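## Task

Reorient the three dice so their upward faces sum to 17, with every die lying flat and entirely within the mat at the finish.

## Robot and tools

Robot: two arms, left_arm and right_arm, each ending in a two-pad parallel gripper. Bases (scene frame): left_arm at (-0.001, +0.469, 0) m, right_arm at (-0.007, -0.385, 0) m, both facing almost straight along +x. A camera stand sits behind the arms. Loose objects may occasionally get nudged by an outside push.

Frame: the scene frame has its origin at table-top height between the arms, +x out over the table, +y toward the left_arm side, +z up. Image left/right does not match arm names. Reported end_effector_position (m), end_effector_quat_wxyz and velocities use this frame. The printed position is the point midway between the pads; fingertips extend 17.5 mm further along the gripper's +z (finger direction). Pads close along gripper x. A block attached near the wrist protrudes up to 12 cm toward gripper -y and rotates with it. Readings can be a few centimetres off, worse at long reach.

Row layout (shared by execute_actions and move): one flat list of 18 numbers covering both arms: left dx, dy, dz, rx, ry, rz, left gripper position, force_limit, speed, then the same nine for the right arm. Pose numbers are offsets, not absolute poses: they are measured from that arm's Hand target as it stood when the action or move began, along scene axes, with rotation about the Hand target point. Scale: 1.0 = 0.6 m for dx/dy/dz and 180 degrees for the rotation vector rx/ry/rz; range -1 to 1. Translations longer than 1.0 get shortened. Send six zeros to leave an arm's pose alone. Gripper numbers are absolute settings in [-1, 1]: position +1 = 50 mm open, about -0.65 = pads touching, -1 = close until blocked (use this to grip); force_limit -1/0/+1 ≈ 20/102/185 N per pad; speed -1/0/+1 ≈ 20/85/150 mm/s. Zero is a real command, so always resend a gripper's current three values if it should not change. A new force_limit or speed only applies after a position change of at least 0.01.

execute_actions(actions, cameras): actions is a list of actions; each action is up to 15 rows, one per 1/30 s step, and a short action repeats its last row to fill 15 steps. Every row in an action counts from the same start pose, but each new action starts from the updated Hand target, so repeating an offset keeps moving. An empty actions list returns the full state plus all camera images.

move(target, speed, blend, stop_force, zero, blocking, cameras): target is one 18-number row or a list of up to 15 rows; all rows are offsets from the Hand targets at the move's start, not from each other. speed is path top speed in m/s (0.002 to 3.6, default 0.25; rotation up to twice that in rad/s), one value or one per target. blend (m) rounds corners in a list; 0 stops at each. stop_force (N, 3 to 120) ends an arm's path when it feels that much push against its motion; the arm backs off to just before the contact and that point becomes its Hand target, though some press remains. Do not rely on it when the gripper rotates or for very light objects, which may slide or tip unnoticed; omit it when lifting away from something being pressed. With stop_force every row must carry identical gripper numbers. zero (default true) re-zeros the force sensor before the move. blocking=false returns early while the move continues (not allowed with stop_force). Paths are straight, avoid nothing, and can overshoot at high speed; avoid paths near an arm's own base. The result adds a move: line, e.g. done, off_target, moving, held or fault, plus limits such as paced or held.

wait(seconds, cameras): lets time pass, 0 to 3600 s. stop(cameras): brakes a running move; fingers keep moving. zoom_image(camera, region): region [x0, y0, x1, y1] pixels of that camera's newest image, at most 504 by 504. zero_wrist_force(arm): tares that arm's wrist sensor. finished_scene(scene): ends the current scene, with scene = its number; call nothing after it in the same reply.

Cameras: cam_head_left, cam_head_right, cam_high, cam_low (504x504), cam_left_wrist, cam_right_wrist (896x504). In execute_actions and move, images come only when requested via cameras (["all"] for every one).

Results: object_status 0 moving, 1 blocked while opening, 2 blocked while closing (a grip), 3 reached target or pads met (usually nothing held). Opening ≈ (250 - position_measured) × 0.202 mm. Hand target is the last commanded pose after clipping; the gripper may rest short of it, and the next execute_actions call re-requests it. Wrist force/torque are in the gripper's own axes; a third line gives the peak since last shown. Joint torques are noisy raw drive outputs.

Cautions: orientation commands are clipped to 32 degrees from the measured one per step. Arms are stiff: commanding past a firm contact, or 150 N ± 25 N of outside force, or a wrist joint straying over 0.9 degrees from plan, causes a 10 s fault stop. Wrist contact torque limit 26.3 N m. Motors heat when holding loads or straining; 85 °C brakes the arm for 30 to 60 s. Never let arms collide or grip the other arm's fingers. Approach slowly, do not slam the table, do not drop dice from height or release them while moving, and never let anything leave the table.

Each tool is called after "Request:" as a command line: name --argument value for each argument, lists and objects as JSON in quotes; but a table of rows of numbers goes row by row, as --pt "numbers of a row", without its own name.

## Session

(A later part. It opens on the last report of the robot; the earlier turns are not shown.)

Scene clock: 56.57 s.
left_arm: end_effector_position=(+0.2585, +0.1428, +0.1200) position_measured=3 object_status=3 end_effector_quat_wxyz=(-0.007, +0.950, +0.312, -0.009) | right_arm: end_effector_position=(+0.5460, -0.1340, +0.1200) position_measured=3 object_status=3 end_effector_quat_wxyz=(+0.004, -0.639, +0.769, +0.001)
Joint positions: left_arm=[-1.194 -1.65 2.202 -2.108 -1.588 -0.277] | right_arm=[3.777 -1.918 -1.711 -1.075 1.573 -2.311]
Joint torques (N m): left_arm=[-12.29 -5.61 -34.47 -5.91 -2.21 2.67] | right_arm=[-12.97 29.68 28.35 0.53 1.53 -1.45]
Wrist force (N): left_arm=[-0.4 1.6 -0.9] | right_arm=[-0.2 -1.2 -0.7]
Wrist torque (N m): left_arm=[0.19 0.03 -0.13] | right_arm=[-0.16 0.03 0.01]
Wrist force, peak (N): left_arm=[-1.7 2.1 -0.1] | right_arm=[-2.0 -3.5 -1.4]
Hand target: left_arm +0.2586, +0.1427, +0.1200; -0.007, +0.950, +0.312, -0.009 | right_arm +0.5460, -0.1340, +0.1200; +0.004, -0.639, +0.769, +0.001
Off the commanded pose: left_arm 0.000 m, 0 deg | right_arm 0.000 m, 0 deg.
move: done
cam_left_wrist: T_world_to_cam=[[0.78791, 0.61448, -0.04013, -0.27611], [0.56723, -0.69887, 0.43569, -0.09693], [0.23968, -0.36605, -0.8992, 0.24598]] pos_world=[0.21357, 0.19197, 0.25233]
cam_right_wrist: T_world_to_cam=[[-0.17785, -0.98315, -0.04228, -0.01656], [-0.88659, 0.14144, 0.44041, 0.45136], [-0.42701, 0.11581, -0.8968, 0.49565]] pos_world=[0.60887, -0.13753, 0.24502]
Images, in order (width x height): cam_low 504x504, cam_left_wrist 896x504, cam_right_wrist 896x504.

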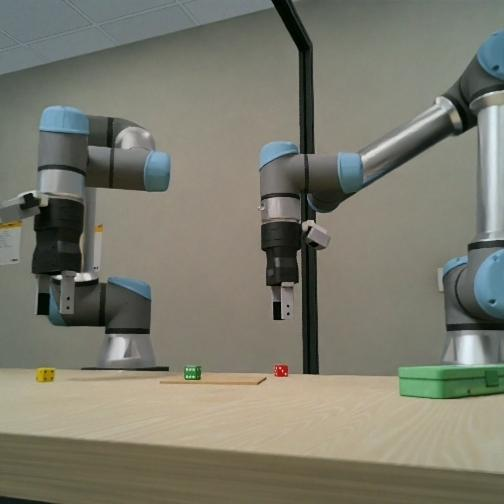

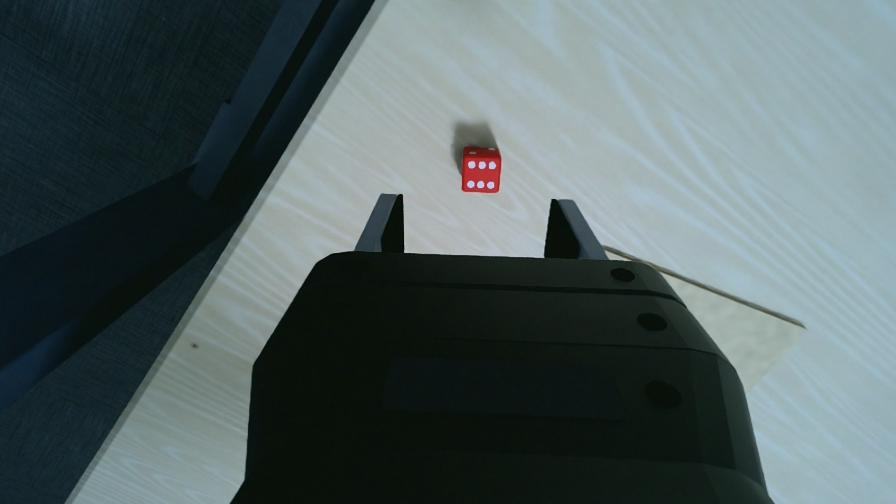

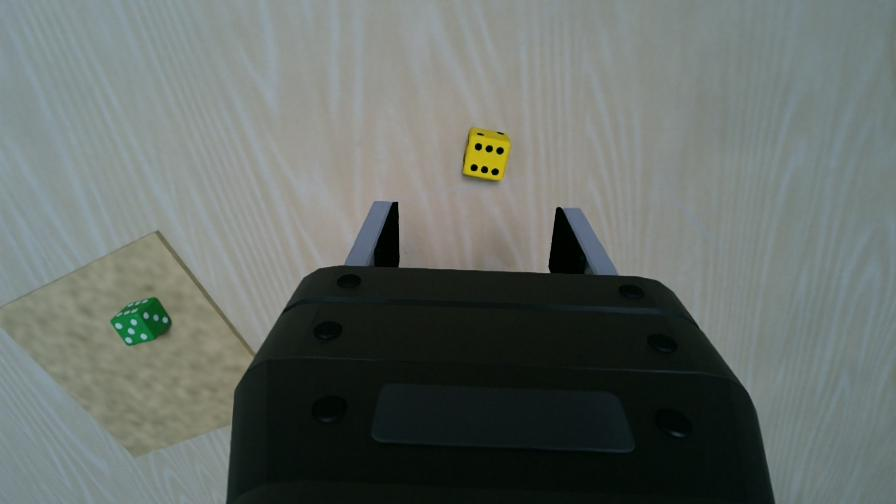

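Request:
move --pt "0.006 -0.001 -0.125 0 0 0 1 1 1 0.001 -0.0017 -0.125 0 0 -0.045 1 -0.9 -0.5" --pt "0.006 -0.001 -0.165 0 0 0 1 1 1 0.001 -0.0017 -0.165 0 0 -0.045 1 -0.9 -0.5" --pt "0.006 -0.001 -0.165 0 0 0 -1 -0.9 -0.8 0.001 -0.0017 -0.165 0 0 -0.045 -1 -0.9 -0.8" --pt "0.006 -0.001 -0.05 0 0 0 -1 -0.9 -0.8 0.001 -0.0017 -0.05 0 0 -0.045 -1 -0.9 -0.8" --speed '[0.25,0.08,0.1,0.25]' --blend '[0.004,0,0,0]' --cameras '["cam_right_wrist","cam_left_wrist"]'

Scene clock: 61.73 s.
left_arm: end_effector_position=(+0.2622, +0.1421, +0.0899) position_measured=153 object_status=2 end_effector_quat_wxyz=(-0.007, +0.950, +0.312, -0.009) | right_arm: end_effector_position=(+0.5466, -0.1350, +0.0899) position_measured=153 object_status=2 end_effector_quat_wxyz=(+0.004, -0.583, +0.812, +0.001)
Joint positions: left_arm=[-1.186 -1.592 2.241 -2.205 -1.588 -0.269] | right_arm=[3.775 -1.954 -1.748 -1.002 1.572 -2.171]
Joint torques (N m): left_arm=[-12 -30.32 -32.17 -0.55 -1.85 -2.46] | right_arm=[11.86 51.09 28.89 0.3 1.23 1.24]
Wrist force (N): left_arm=[-0.3 1.7 -0.9] | right_arm=[-0.6 -1.2 -0.2]
Wrist torque (N m): left_arm=[0.24 0.04 -0.05] | right_arm=[-0.16 0.08 -0.08]
Wrist force, peak (N): left_arm=[-0.2 1.7 -2.5] | right_arm=[-0.6 -1.5 -2.2]
Hand target: left_arm +0.2622, +0.1421, +0.0900; -0.007, +0.950, +0.312, -0.009 | right_arm +0.5466, -0.1350, +0.0900; +0.004, -0.583, +0.812, +0.001
Off the commanded pose: left_arm 0.000 m, 0 deg | right_arm 0.000 m, 0 deg.
move: done
cam_left_wrist: T_world_to_cam=[[0.78797, 0.61439, -0.04029, -0.27969], [0.56715, -0.6988, 0.43592, -0.08639], [0.23967, -0.36634, -0.89909, 0.21782]] pos_world=[0.21718, 0.19127, 0.22223]
cam_right_wrist: T_world_to_cam=[[-0.31464, -0.94827, -0.04228, 0.06065], [-0.8578, 0.26498, 0.44042, 0.46624], [-0.40643, 0.17484, -0.8968, 0.46587]] pos_world=[0.60836, -0.14749, 0.21502]
Images, in order (width x height): cam_left_wrist 896x504, cam_right_wrist 896x504.

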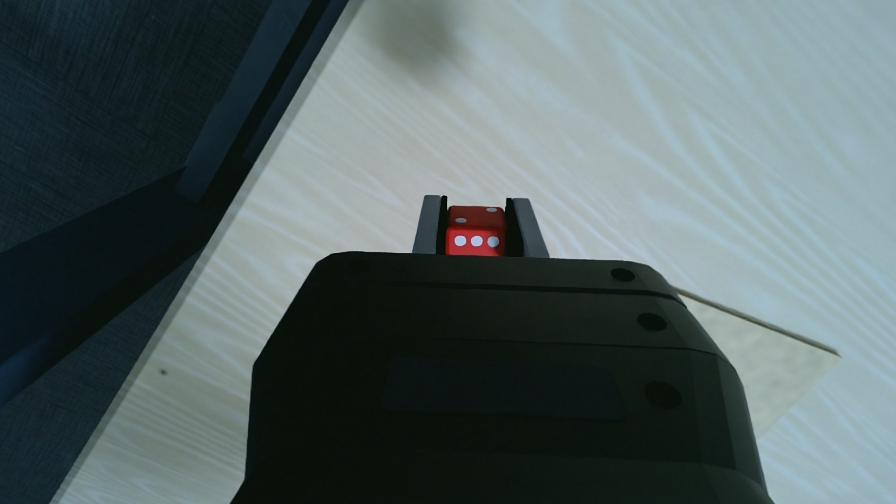

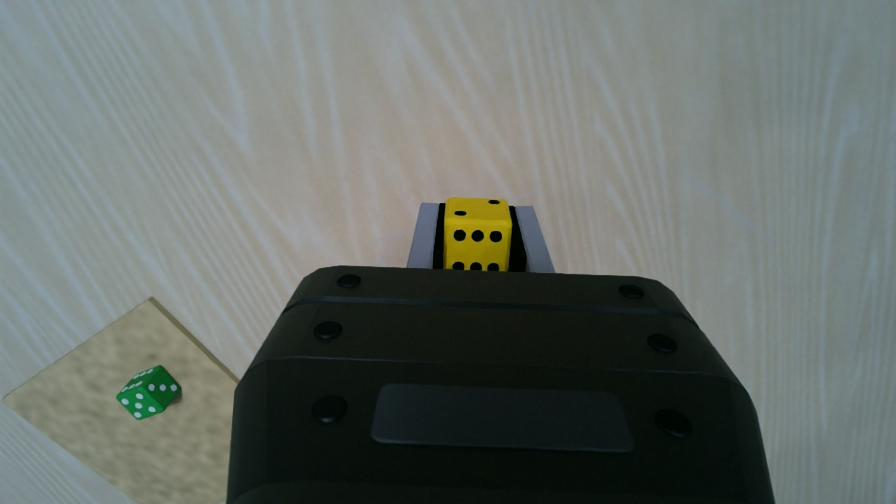

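Request:
move --pt "0.2547 -0.0118 0 0 0 0 -1 -0.9 -0.8 0 0.1 0 0 0 0 -1 -0.9 -0.8" --pt "0.2547 -0.0118 -0.095 0 0 0 -1 -0.9 -0.8 0 0.1 0 0 0 0 -1 -0.9 -0.8" --speed '[0.4,0.2]' --blend '[0.02,0]'

Request:
move --target '[0,0,-0.018,0,0,0,-1,-0.9,-0.8,0,0,0,0,0,0,-1,-0.9,-0.8]' --speed 0.01 --stop_force 4 --cameras '["cam_left_wrist","cam_low"]'

Request:
zoom_image --camera "cam_low" --region '[150, 320, 290, 400]'

Scene clock: 65.30 s.
left_arm: end_effector_position=(+0.4149, +0.1350, +0.0331) position_measured=153 object_status=2 end_effector_quat_wxyz=(-0.007, +0.950, +0.312, -0.009) | right_arm: end_effector_position=(+0.5466, -0.0750, +0.0900) position_measured=153 object_status=2 end_effector_quat_wxyz=(+0.004, -0.583, +0.812, +0.001)
Joint positions: left_arm=[-0.904 -1.239 2 -2.312 -1.583 0.013] | right_arm=[3.852 -2.01 -1.664 -1.031 1.572 -2.094]
Joint torques (N m): left_arm=[11.19 -19.16 -31.29 -5.76 -2.14 2.61] | right_arm=[11.85 33.02 28.62 0.37 -1.53 1.43]
Wrist force (N): left_arm=[-0.5 1.1 -1.1] | right_arm=[-0.2 -1.6 -0.6]
Wrist torque (N m): left_arm=[0.13 0.04 -0.13] | right_arm=[-0.20 0.00 -0.09]
Wrist force, peak (N): left_arm=[1.3 2.6 -2.1] | right_arm=[0.2 -1.9 -0.4]
Hand target: left_arm +0.4150, +0.1350, +0.0330; -0.007, +0.950, +0.312, -0.009 | right_arm +0.5466, -0.0750, +0.0900; +0.004, -0.583, +0.812, +0.001
Off the commanded pose: left_arm 0.000 m, 0 deg | right_arm 0.000 m, 0 deg.
move: done

Scene clock: 67.43 s.
left_arm: end_effector_position=(+0.4150, +0.1350, +0.0251) position_measured=153 object_status=2 end_effector_quat_wxyz=(-0.007, +0.950, +0.312, -0.009) | right_arm: end_effector_position=(+0.5466, -0.0750, +0.0900) position_measured=153 object_status=2 end_effector_quat_wxyz=(+0.004, -0.583, +0.812, +0.001)
Joint positions: left_arm=[-0.904 -1.225 2.006 -2.333 -1.584 0.013] | right_arm=[3.852 -2.01 -1.664 -1.031 1.572 -2.094]
Joint torques (N m): left_arm=[8.99 -41.11 -28.62 -0.46 0.55 2.73] | right_arm=[11.67 33.19 28.56 0.42 -1.73 1.51]
Wrist force (N): left_arm=[-0.1 0.0 -7.0] | right_arm=[-0.1 -1.6 -0.7]
Wrist torque (N m): left_arm=[0.16 0.01 -0.13] | right_arm=[-0.22 -0.01 -0.09]
Wrist force, peak (N): left_arm=[-2.3 -8.8 -25.5] | right_arm=[-0.3 -1.7 -0.7]
Hand target: left_arm +0.4150, +0.1350, +0.0251; -0.007, +0.950, +0.312, -0.009 (not the last commanded pose) | right_arm +0.5466, -0.0750, +0.0900; +0.004, -0.583, +0.812, +0.001
Off the commanded pose: left_arm 0.003 m, 0 deg | right_arm 0.000 m, 0 deg.
move: contact (left_arm)
cam_left_wrist: T_world_to_cam=[[0.78794, 0.61443, -0.04024, -0.39834], [0.56718, -0.69881, 0.43585, -0.14981], [0.23968, -0.36625, -0.89912, 0.12042]] pos_world=[0.36997, 0.18417, 0.15753]
Images, in order (width x height): cam_low 504x504, cam_left_wrist 896x504.

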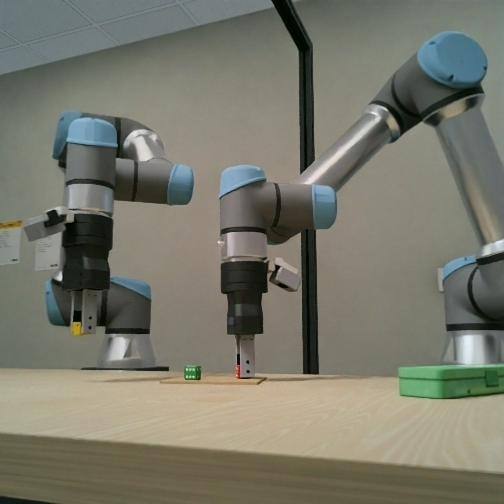

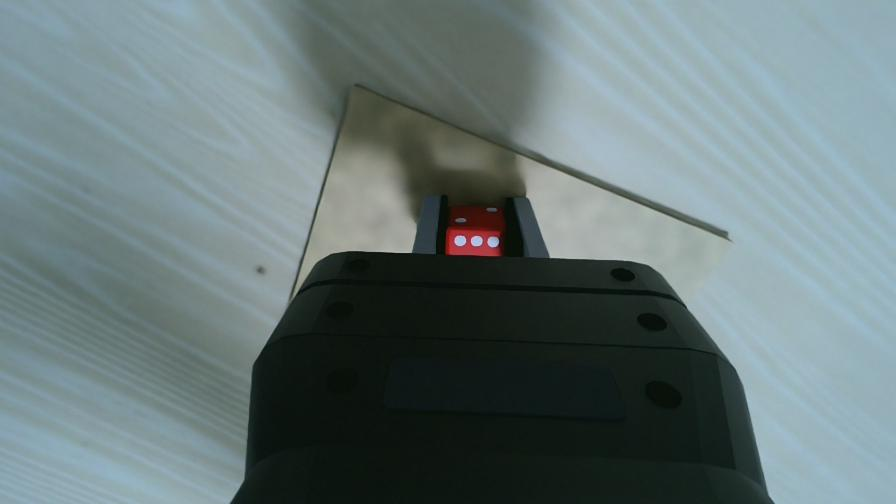

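Scaled by 3.600 from the camera's image (finer frame: 720x720).

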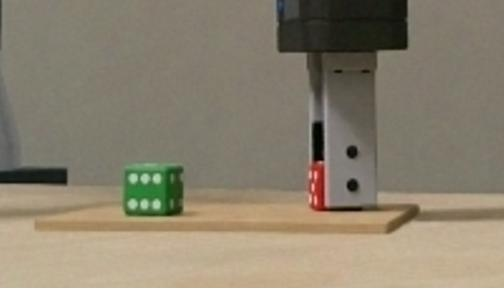

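Request:
move --pt "0 0 0.0005 0 0 0 -0.2 -0.9 -1 0 0 0 0 0 0 -1 -0.9 -0.8" --pt "0 0 0.15 0 0 0 -0.2 -0.9 -1 0 0 0 0 0 0 -1 -0.9 -0.8" --pt "-0.15 0.4 0.28 0 0 0 -0.2 -0.9 -1 0 0 0 0 0 0 -1 -0.9 -0.8" --pt "-0.15 0.4 0.28 0 0 0 -0.2 -0.9 -1 -0.2027 0.2217 0 0 0 0 -1 -0.9 -0.8" --pt "-0.15 0.4 0.28 0 0 0 -0.2 -0.9 -1 -0.2027 0.2217 -0.095 0 0 0 -1 -0.9 -0.8" --speed '[0.1,0.2,0.5,0.4,0.2]' --blend '[0,0.02,0.03,0.02,0]'

Request:
move --target '[0,0,0,0,0,0,-0.2,-0.9,-1,0,0,-0.018,0,0,0,-1,-0.9,-0.8]' --speed 0.01 --stop_force 4 --cameras '["cam_right_wrist","cam_low"]'

Request:
zoom_image --camera "cam_low" --region '[150, 320, 290, 400]'

Scene clock: 72.17 s.
left_arm: end_effector_position=(+0.3250, +0.3750, +0.1931) position_measured=153 object_status=2 end_effector_quat_wxyz=(-0.007, +0.950, +0.312, -0.009) | right_arm: end_effector_position=(+0.4249, +0.0580, +0.0332) position_measured=153 object_status=2 end_effector_quat_wxyz=(+0.004, -0.583, +0.812, +0.001)
Joint positions: left_arm=[-0.659 -1.957 2.22 -1.812 -1.578 0.258] | right_arm=[4.146 -2.055 -1.768 -0.881 1.569 -1.8]
Joint torques (N m): left_arm=[11.8 -18.22 -36.23 -0.45 -2.03 2.6] | right_arm=[11.4 33.78 9.98 5.3 -1.56 1.42]
Wrist force (N): left_arm=[-0.7 1.5 -0.9] | right_arm=[-0.8 -1.7 -0.4]
Wrist torque (N m): left_arm=[0.20 0.08 -0.12] | right_arm=[-0.28 0.13 -0.09]
Wrist force, peak (N): left_arm=[-0.4 -0.2 -7.1] | right_arm=[0.9 -3.7 -0.5]
Hand target: left_arm +0.3250, +0.3750, +0.1931; -0.007, +0.950, +0.312, -0.009 | right_arm +0.4249, +0.0580, +0.0330; +0.004, -0.583, +0.812, +0.001
Off the commanded pose: left_arm 0.000 m, 0 deg | right_arm 0.000 m, 0 deg.
move: done

Scene clock: 74.30 s.
left_arm: end_effector_position=(+0.3250, +0.3750, +0.1931) position_measured=153 object_status=2 end_effector_quat_wxyz=(-0.007, +0.950, +0.312, -0.009) | right_arm: end_effector_position=(+0.4249, +0.0580, +0.0249) position_measured=153 object_status=2 end_effector_quat_wxyz=(+0.004, -0.583, +0.812, +0.001)
Joint positions: left_arm=[-0.659 -1.957 2.22 -1.812 -1.578 0.258] | right_arm=[4.146 -2.068 -1.775 -0.862 1.569 -1.8]
Joint torques (N m): left_arm=[11.7 -18.2 -36.21 -0.35 -2.16 2.69] | right_arm=[11.89 49.11 23.01 -0.16 -1.52 1.27]
Wrist force (N): left_arm=[-0.6 1.6 -0.9] | right_arm=[-0.6 -1.3 -8.5]
Wrist torque (N m): left_arm=[0.22 0.06 -0.13] | right_arm=[-0.24 0.17 -0.08]
Wrist force, peak (N): left_arm=[-0.9 1.9 -0.7] | right_arm=[8.8 1.8 -25.6]
Hand target: left_arm +0.3250, +0.3750, +0.1931; -0.007, +0.950, +0.312, -0.009 | right_arm +0.4249, +0.0580, +0.0249; +0.004, -0.583, +0.812, +0.001 (not the last commanded pose)
Off the commanded pose: left_arm 0.000 m, 0 deg | right_arm 0.003 m, 0 deg.
move: contact (right_arm)
cam_right_wrist: T_world_to_cam=[[-0.31464, -0.94827, -0.04228, 0.20271], [-0.8578, 0.26498, 0.44042, 0.33935], [-0.40643, 0.17484, -0.8968, 0.32427]] pos_world=[0.48666, 0.04561, 0.14992]
Images, in order (width x height): cam_low 504x504, cam_right_wrist 896x504.

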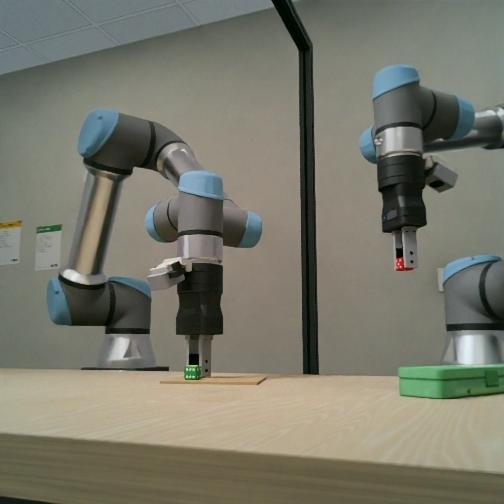

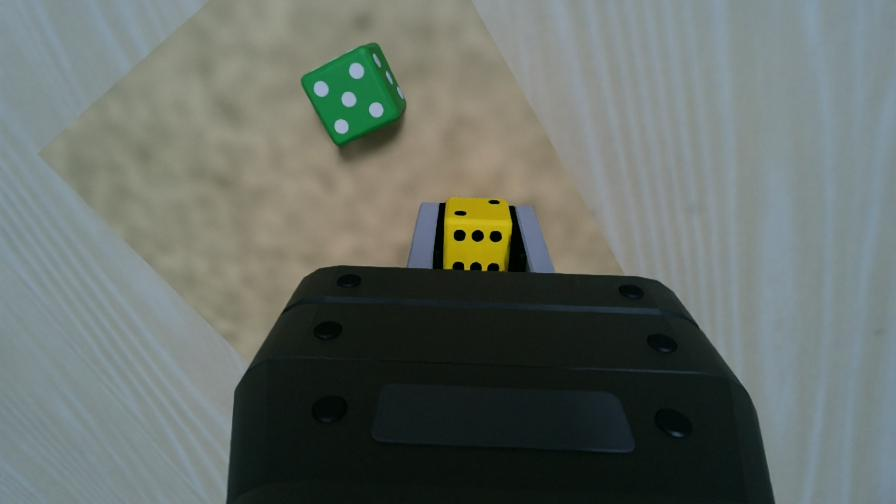

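Scaled by 3.600 from the camera's image (finer frame: 720x720).

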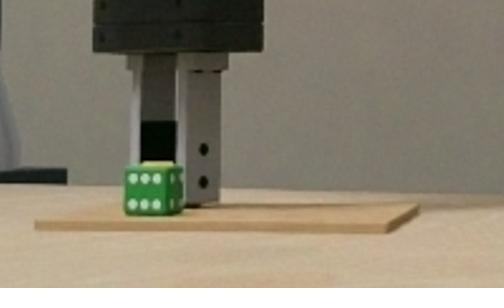

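Request:
move --pt "0 0 0 0 0 0 -0.2 -0.9 -1 0 0 0.0005 0 0 0 0.3 -0.9 -1" --pt "0 0 0 0 0 0 -0.2 -0.9 -1 0 0 0.12 0 0 0 0.3 -0.9 -1" --pt "0 0 0 0 0 0 -0.2 -0.9 -1 -0.05 -0.35 0.2 0 0 0 0.3 -0.9 -1" --pt "0.15 -0.4 -0.15 0 0 0 -0.2 -0.9 -1 -0.05 -0.4 0.2 0 0 0 0.3 -0.9 -1" --pt "0.15 -0.4 -0.267 0 0 0 -0.2 -0.9 -1 -0.05 -0.4 0.2 0 0 0 0.3 -0.9 -1" --speed '[0.1,0.2,0.5,0.4,0.2]' --blend '[0,0.02,0.03,0.02,0]' --cameras '["cam_left_wrist","cam_low"]'

Scene clock: 78.97 s.
left_arm: end_effector_position=(+0.4149, +0.1351, +0.0330) position_measured=153 object_status=2 end_effector_quat_wxyz=(-0.007, +0.950, +0.312, -0.009) | right_arm: end_effector_position=(+0.3949, -0.1820, +0.1449) position_measured=107 object_status=3 end_effector_quat_wxyz=(+0.004, -0.583, +0.812, +0.001)
Joint positions: left_arm=[-0.904 -1.239 2 -2.312 -1.583 0.013] | right_arm=[3.898 -1.529 -2.101 -1.075 1.571 -2.048]
Joint torques (N m): left_arm=[12.2 -20.72 -32.44 -5.87 -2.11 2.68] | right_arm=[-12.89 31.68 12.05 0.4 1.42 -1.63]
Wrist force (N): left_arm=[-0.4 1.0 -1.4] | right_arm=[-0.5 -1.2 -1.1]
Wrist torque (N m): left_arm=[0.11 0.03 0.02] | right_arm=[-0.16 0.05 0.00]
Wrist force, peak (N): left_arm=[-1.1 3.4 -1.8] | right_arm=[-0.6 -1.4 -8.4]
Hand target: left_arm +0.4150, +0.1350, +0.0329; -0.007, +0.950, +0.312, -0.009 | right_arm +0.3949, -0.1820, +0.1449; +0.004, -0.583, +0.812, +0.001
Off the commanded pose: left_arm 0.000 m, 0 deg | right_arm 0.000 m, 0 deg.
move: done
cam_left_wrist: T_world_to_cam=[[0.78794, 0.61443, -0.04026, -0.398], [0.56723, -0.69887, 0.4357, -0.15311], [0.23957, -0.36614, -0.89919, 0.12761]] pos_world=[0.36988, 0.18427, 0.16543]
Images, in order (width x height): cam_low 504x504, cam_left_wrist 896x504.

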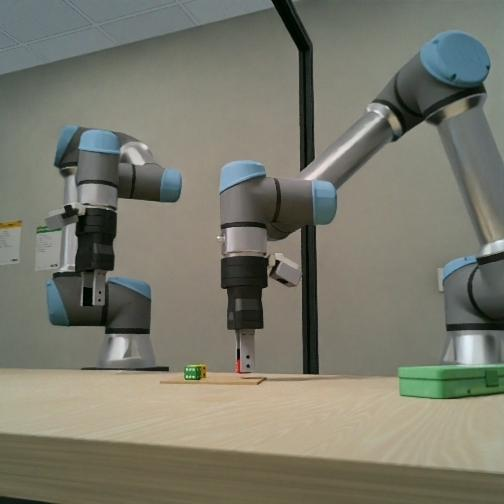

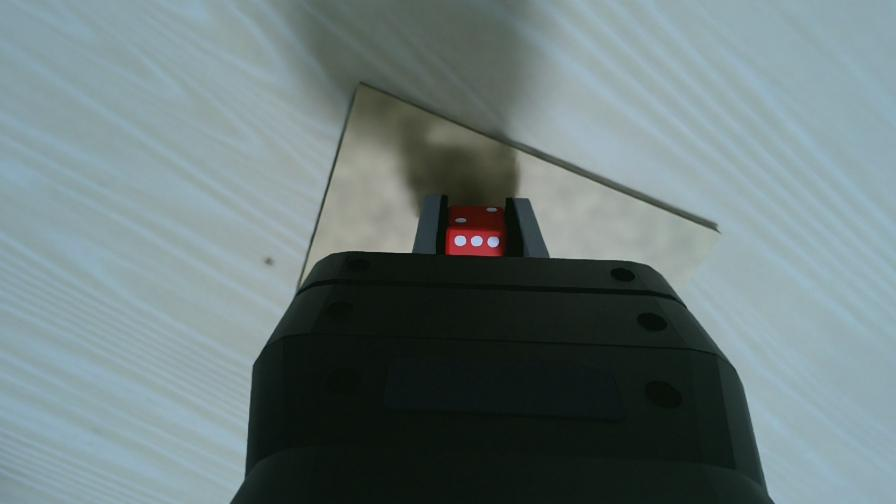

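Known contact at 0.0251.

Request:
move --pt "0 0 -0.0129 0 0 0 -0.2 -0.9 -1 0 0 0 0 0 0 0.3 -0.9 -1" --pt "0 0 -0.0129 0 0 0 0.3 -0.9 -1 0 0 0 0 0 0 0.3 -0.9 -1" --pt "0 0 0.12 0 0 0 0.3 -0.9 -1 0 0 0 0 0 0 0.3 -0.9 -1" --pt "-0.1 0.2 0.2 0 0 0 0.3 -0.9 -1 0 0 0 0 0 0 0.3 -0.9 -1" --speed '[0.02,0.1,0.2,0.4]' --blend '[0,0,0.02,0]' --cameras '["cam_left_wrist","cam_low","cam_high","cam_head_right"]'

Request:
zoom_image --camera "cam_high" --region '[290, 200, 370, 265]'

Request:
zoom_image --camera "cam_low" --region '[150, 320, 290, 400]'

Scene clock: 83.13 s.
left_arm: end_effector_position=(+0.3551, +0.2549, +0.1528) position_measured=107 object_status=3 end_effector_quat_wxyz=(-0.007, +0.950, +0.312, -0.009) | right_arm: end_effector_position=(+0.3949, -0.1820, +0.1449) position_measured=107 object_status=3 end_effector_quat_wxyz=(+0.004, -0.583, +0.812, +0.001)
Joint positions: left_arm=[-0.841 -1.697 2.146 -2 -1.582 0.076] | right_arm=[3.898 -1.529 -2.101 -1.075 1.571 -2.048]
Joint torques (N m): left_arm=[11.82 -28.51 -11.71 -0.34 1.89 2.62] | right_arm=[-12.74 30.91 11.62 0.35 1.52 -1.43]
Wrist force (N): left_arm=[-0.3 1.2 -1.2] | right_arm=[-0.5 -1.1 -0.8]
Wrist torque (N m): left_arm=[0.12 0.02 -0.16] | right_arm=[-0.15 0.05 -0.01]
Wrist force, peak (N): left_arm=[-1.0 3.2 -1.7] | right_arm=[-0.6 -1.4 -1.0]
Hand target: left_arm +0.3550, +0.2550, +0.1529; -0.007, +0.950, +0.312, -0.009 | right_arm +0.3949, -0.1820, +0.1449; +0.004, -0.583, +0.812, +0.001
Off the commanded pose: left_arm 0.000 m, 0 deg | right_arm 0.000 m, 0 deg.
move: done
cam_left_wrist: T_world_to_cam=[[0.78799, 0.61438, -0.0402, -0.41968], [0.56712, -0.69886, 0.43586, -0.08767], [0.23968, -0.36625, -0.89912, 0.2935]] pos_world=[0.31007, 0.30407, 0.28523]
Images, in order (width x height): cam_head_right 504x504, cam_high 504x504, cam_low 504x504, cam_left_wrist 896x504.

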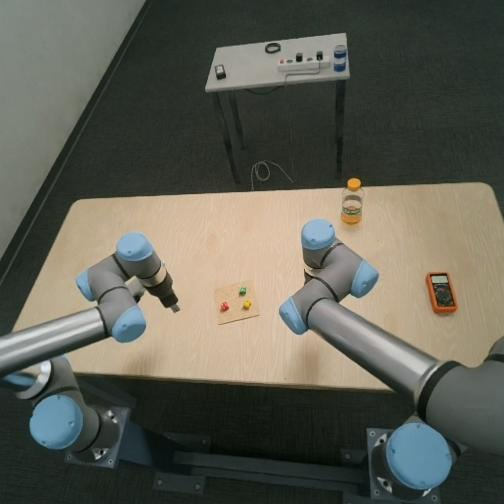

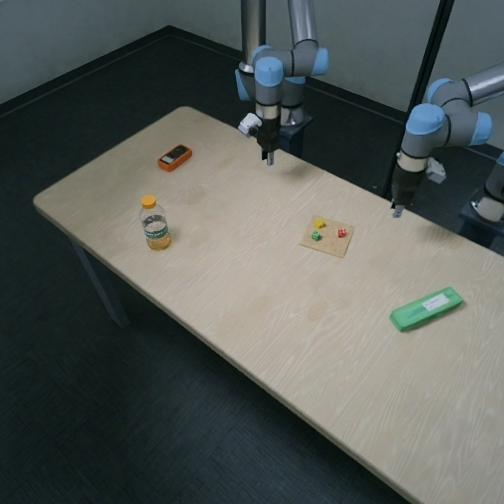

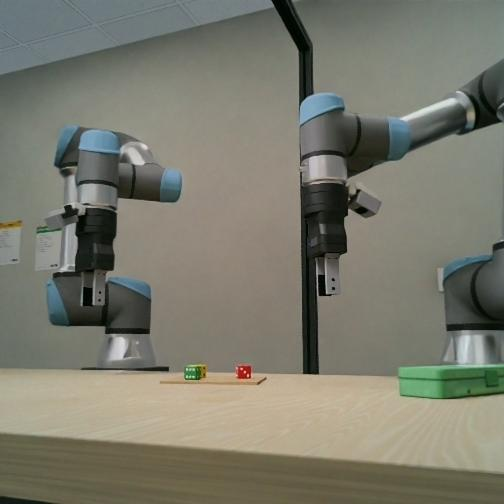

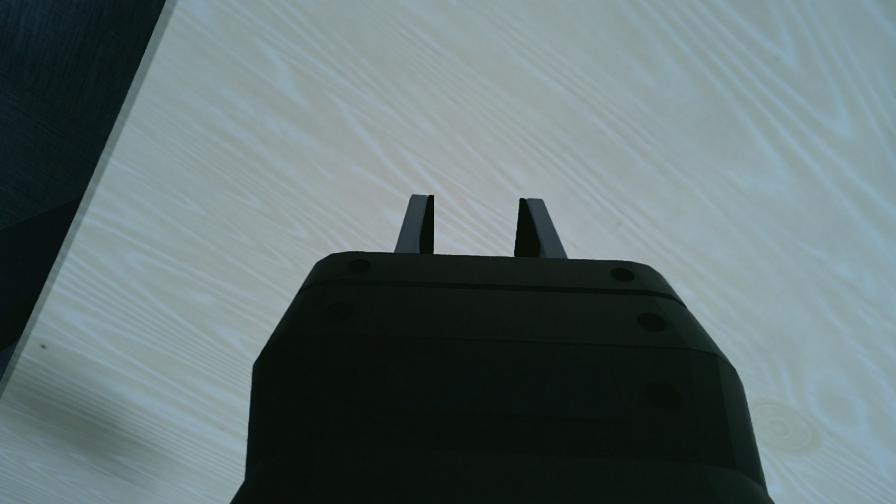

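Scaled by 6.300 from the camera's image (finer frame: 720x720).

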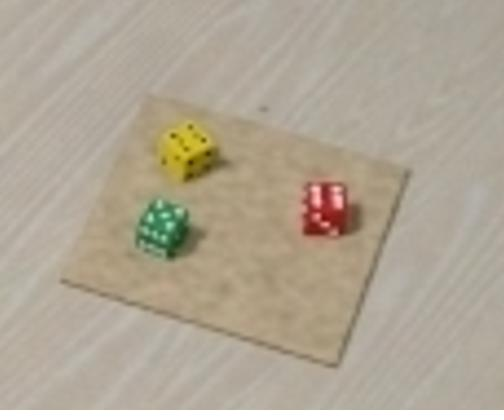

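Scaled by 3.600 from the camera's image (finer frame: 720x720).

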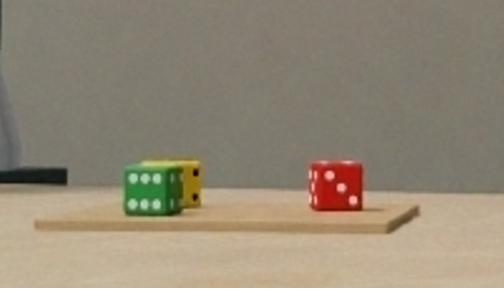

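All set: 6+6+5=17.

Request:
finished_scene --scene 2

The scene is finished: the task was done.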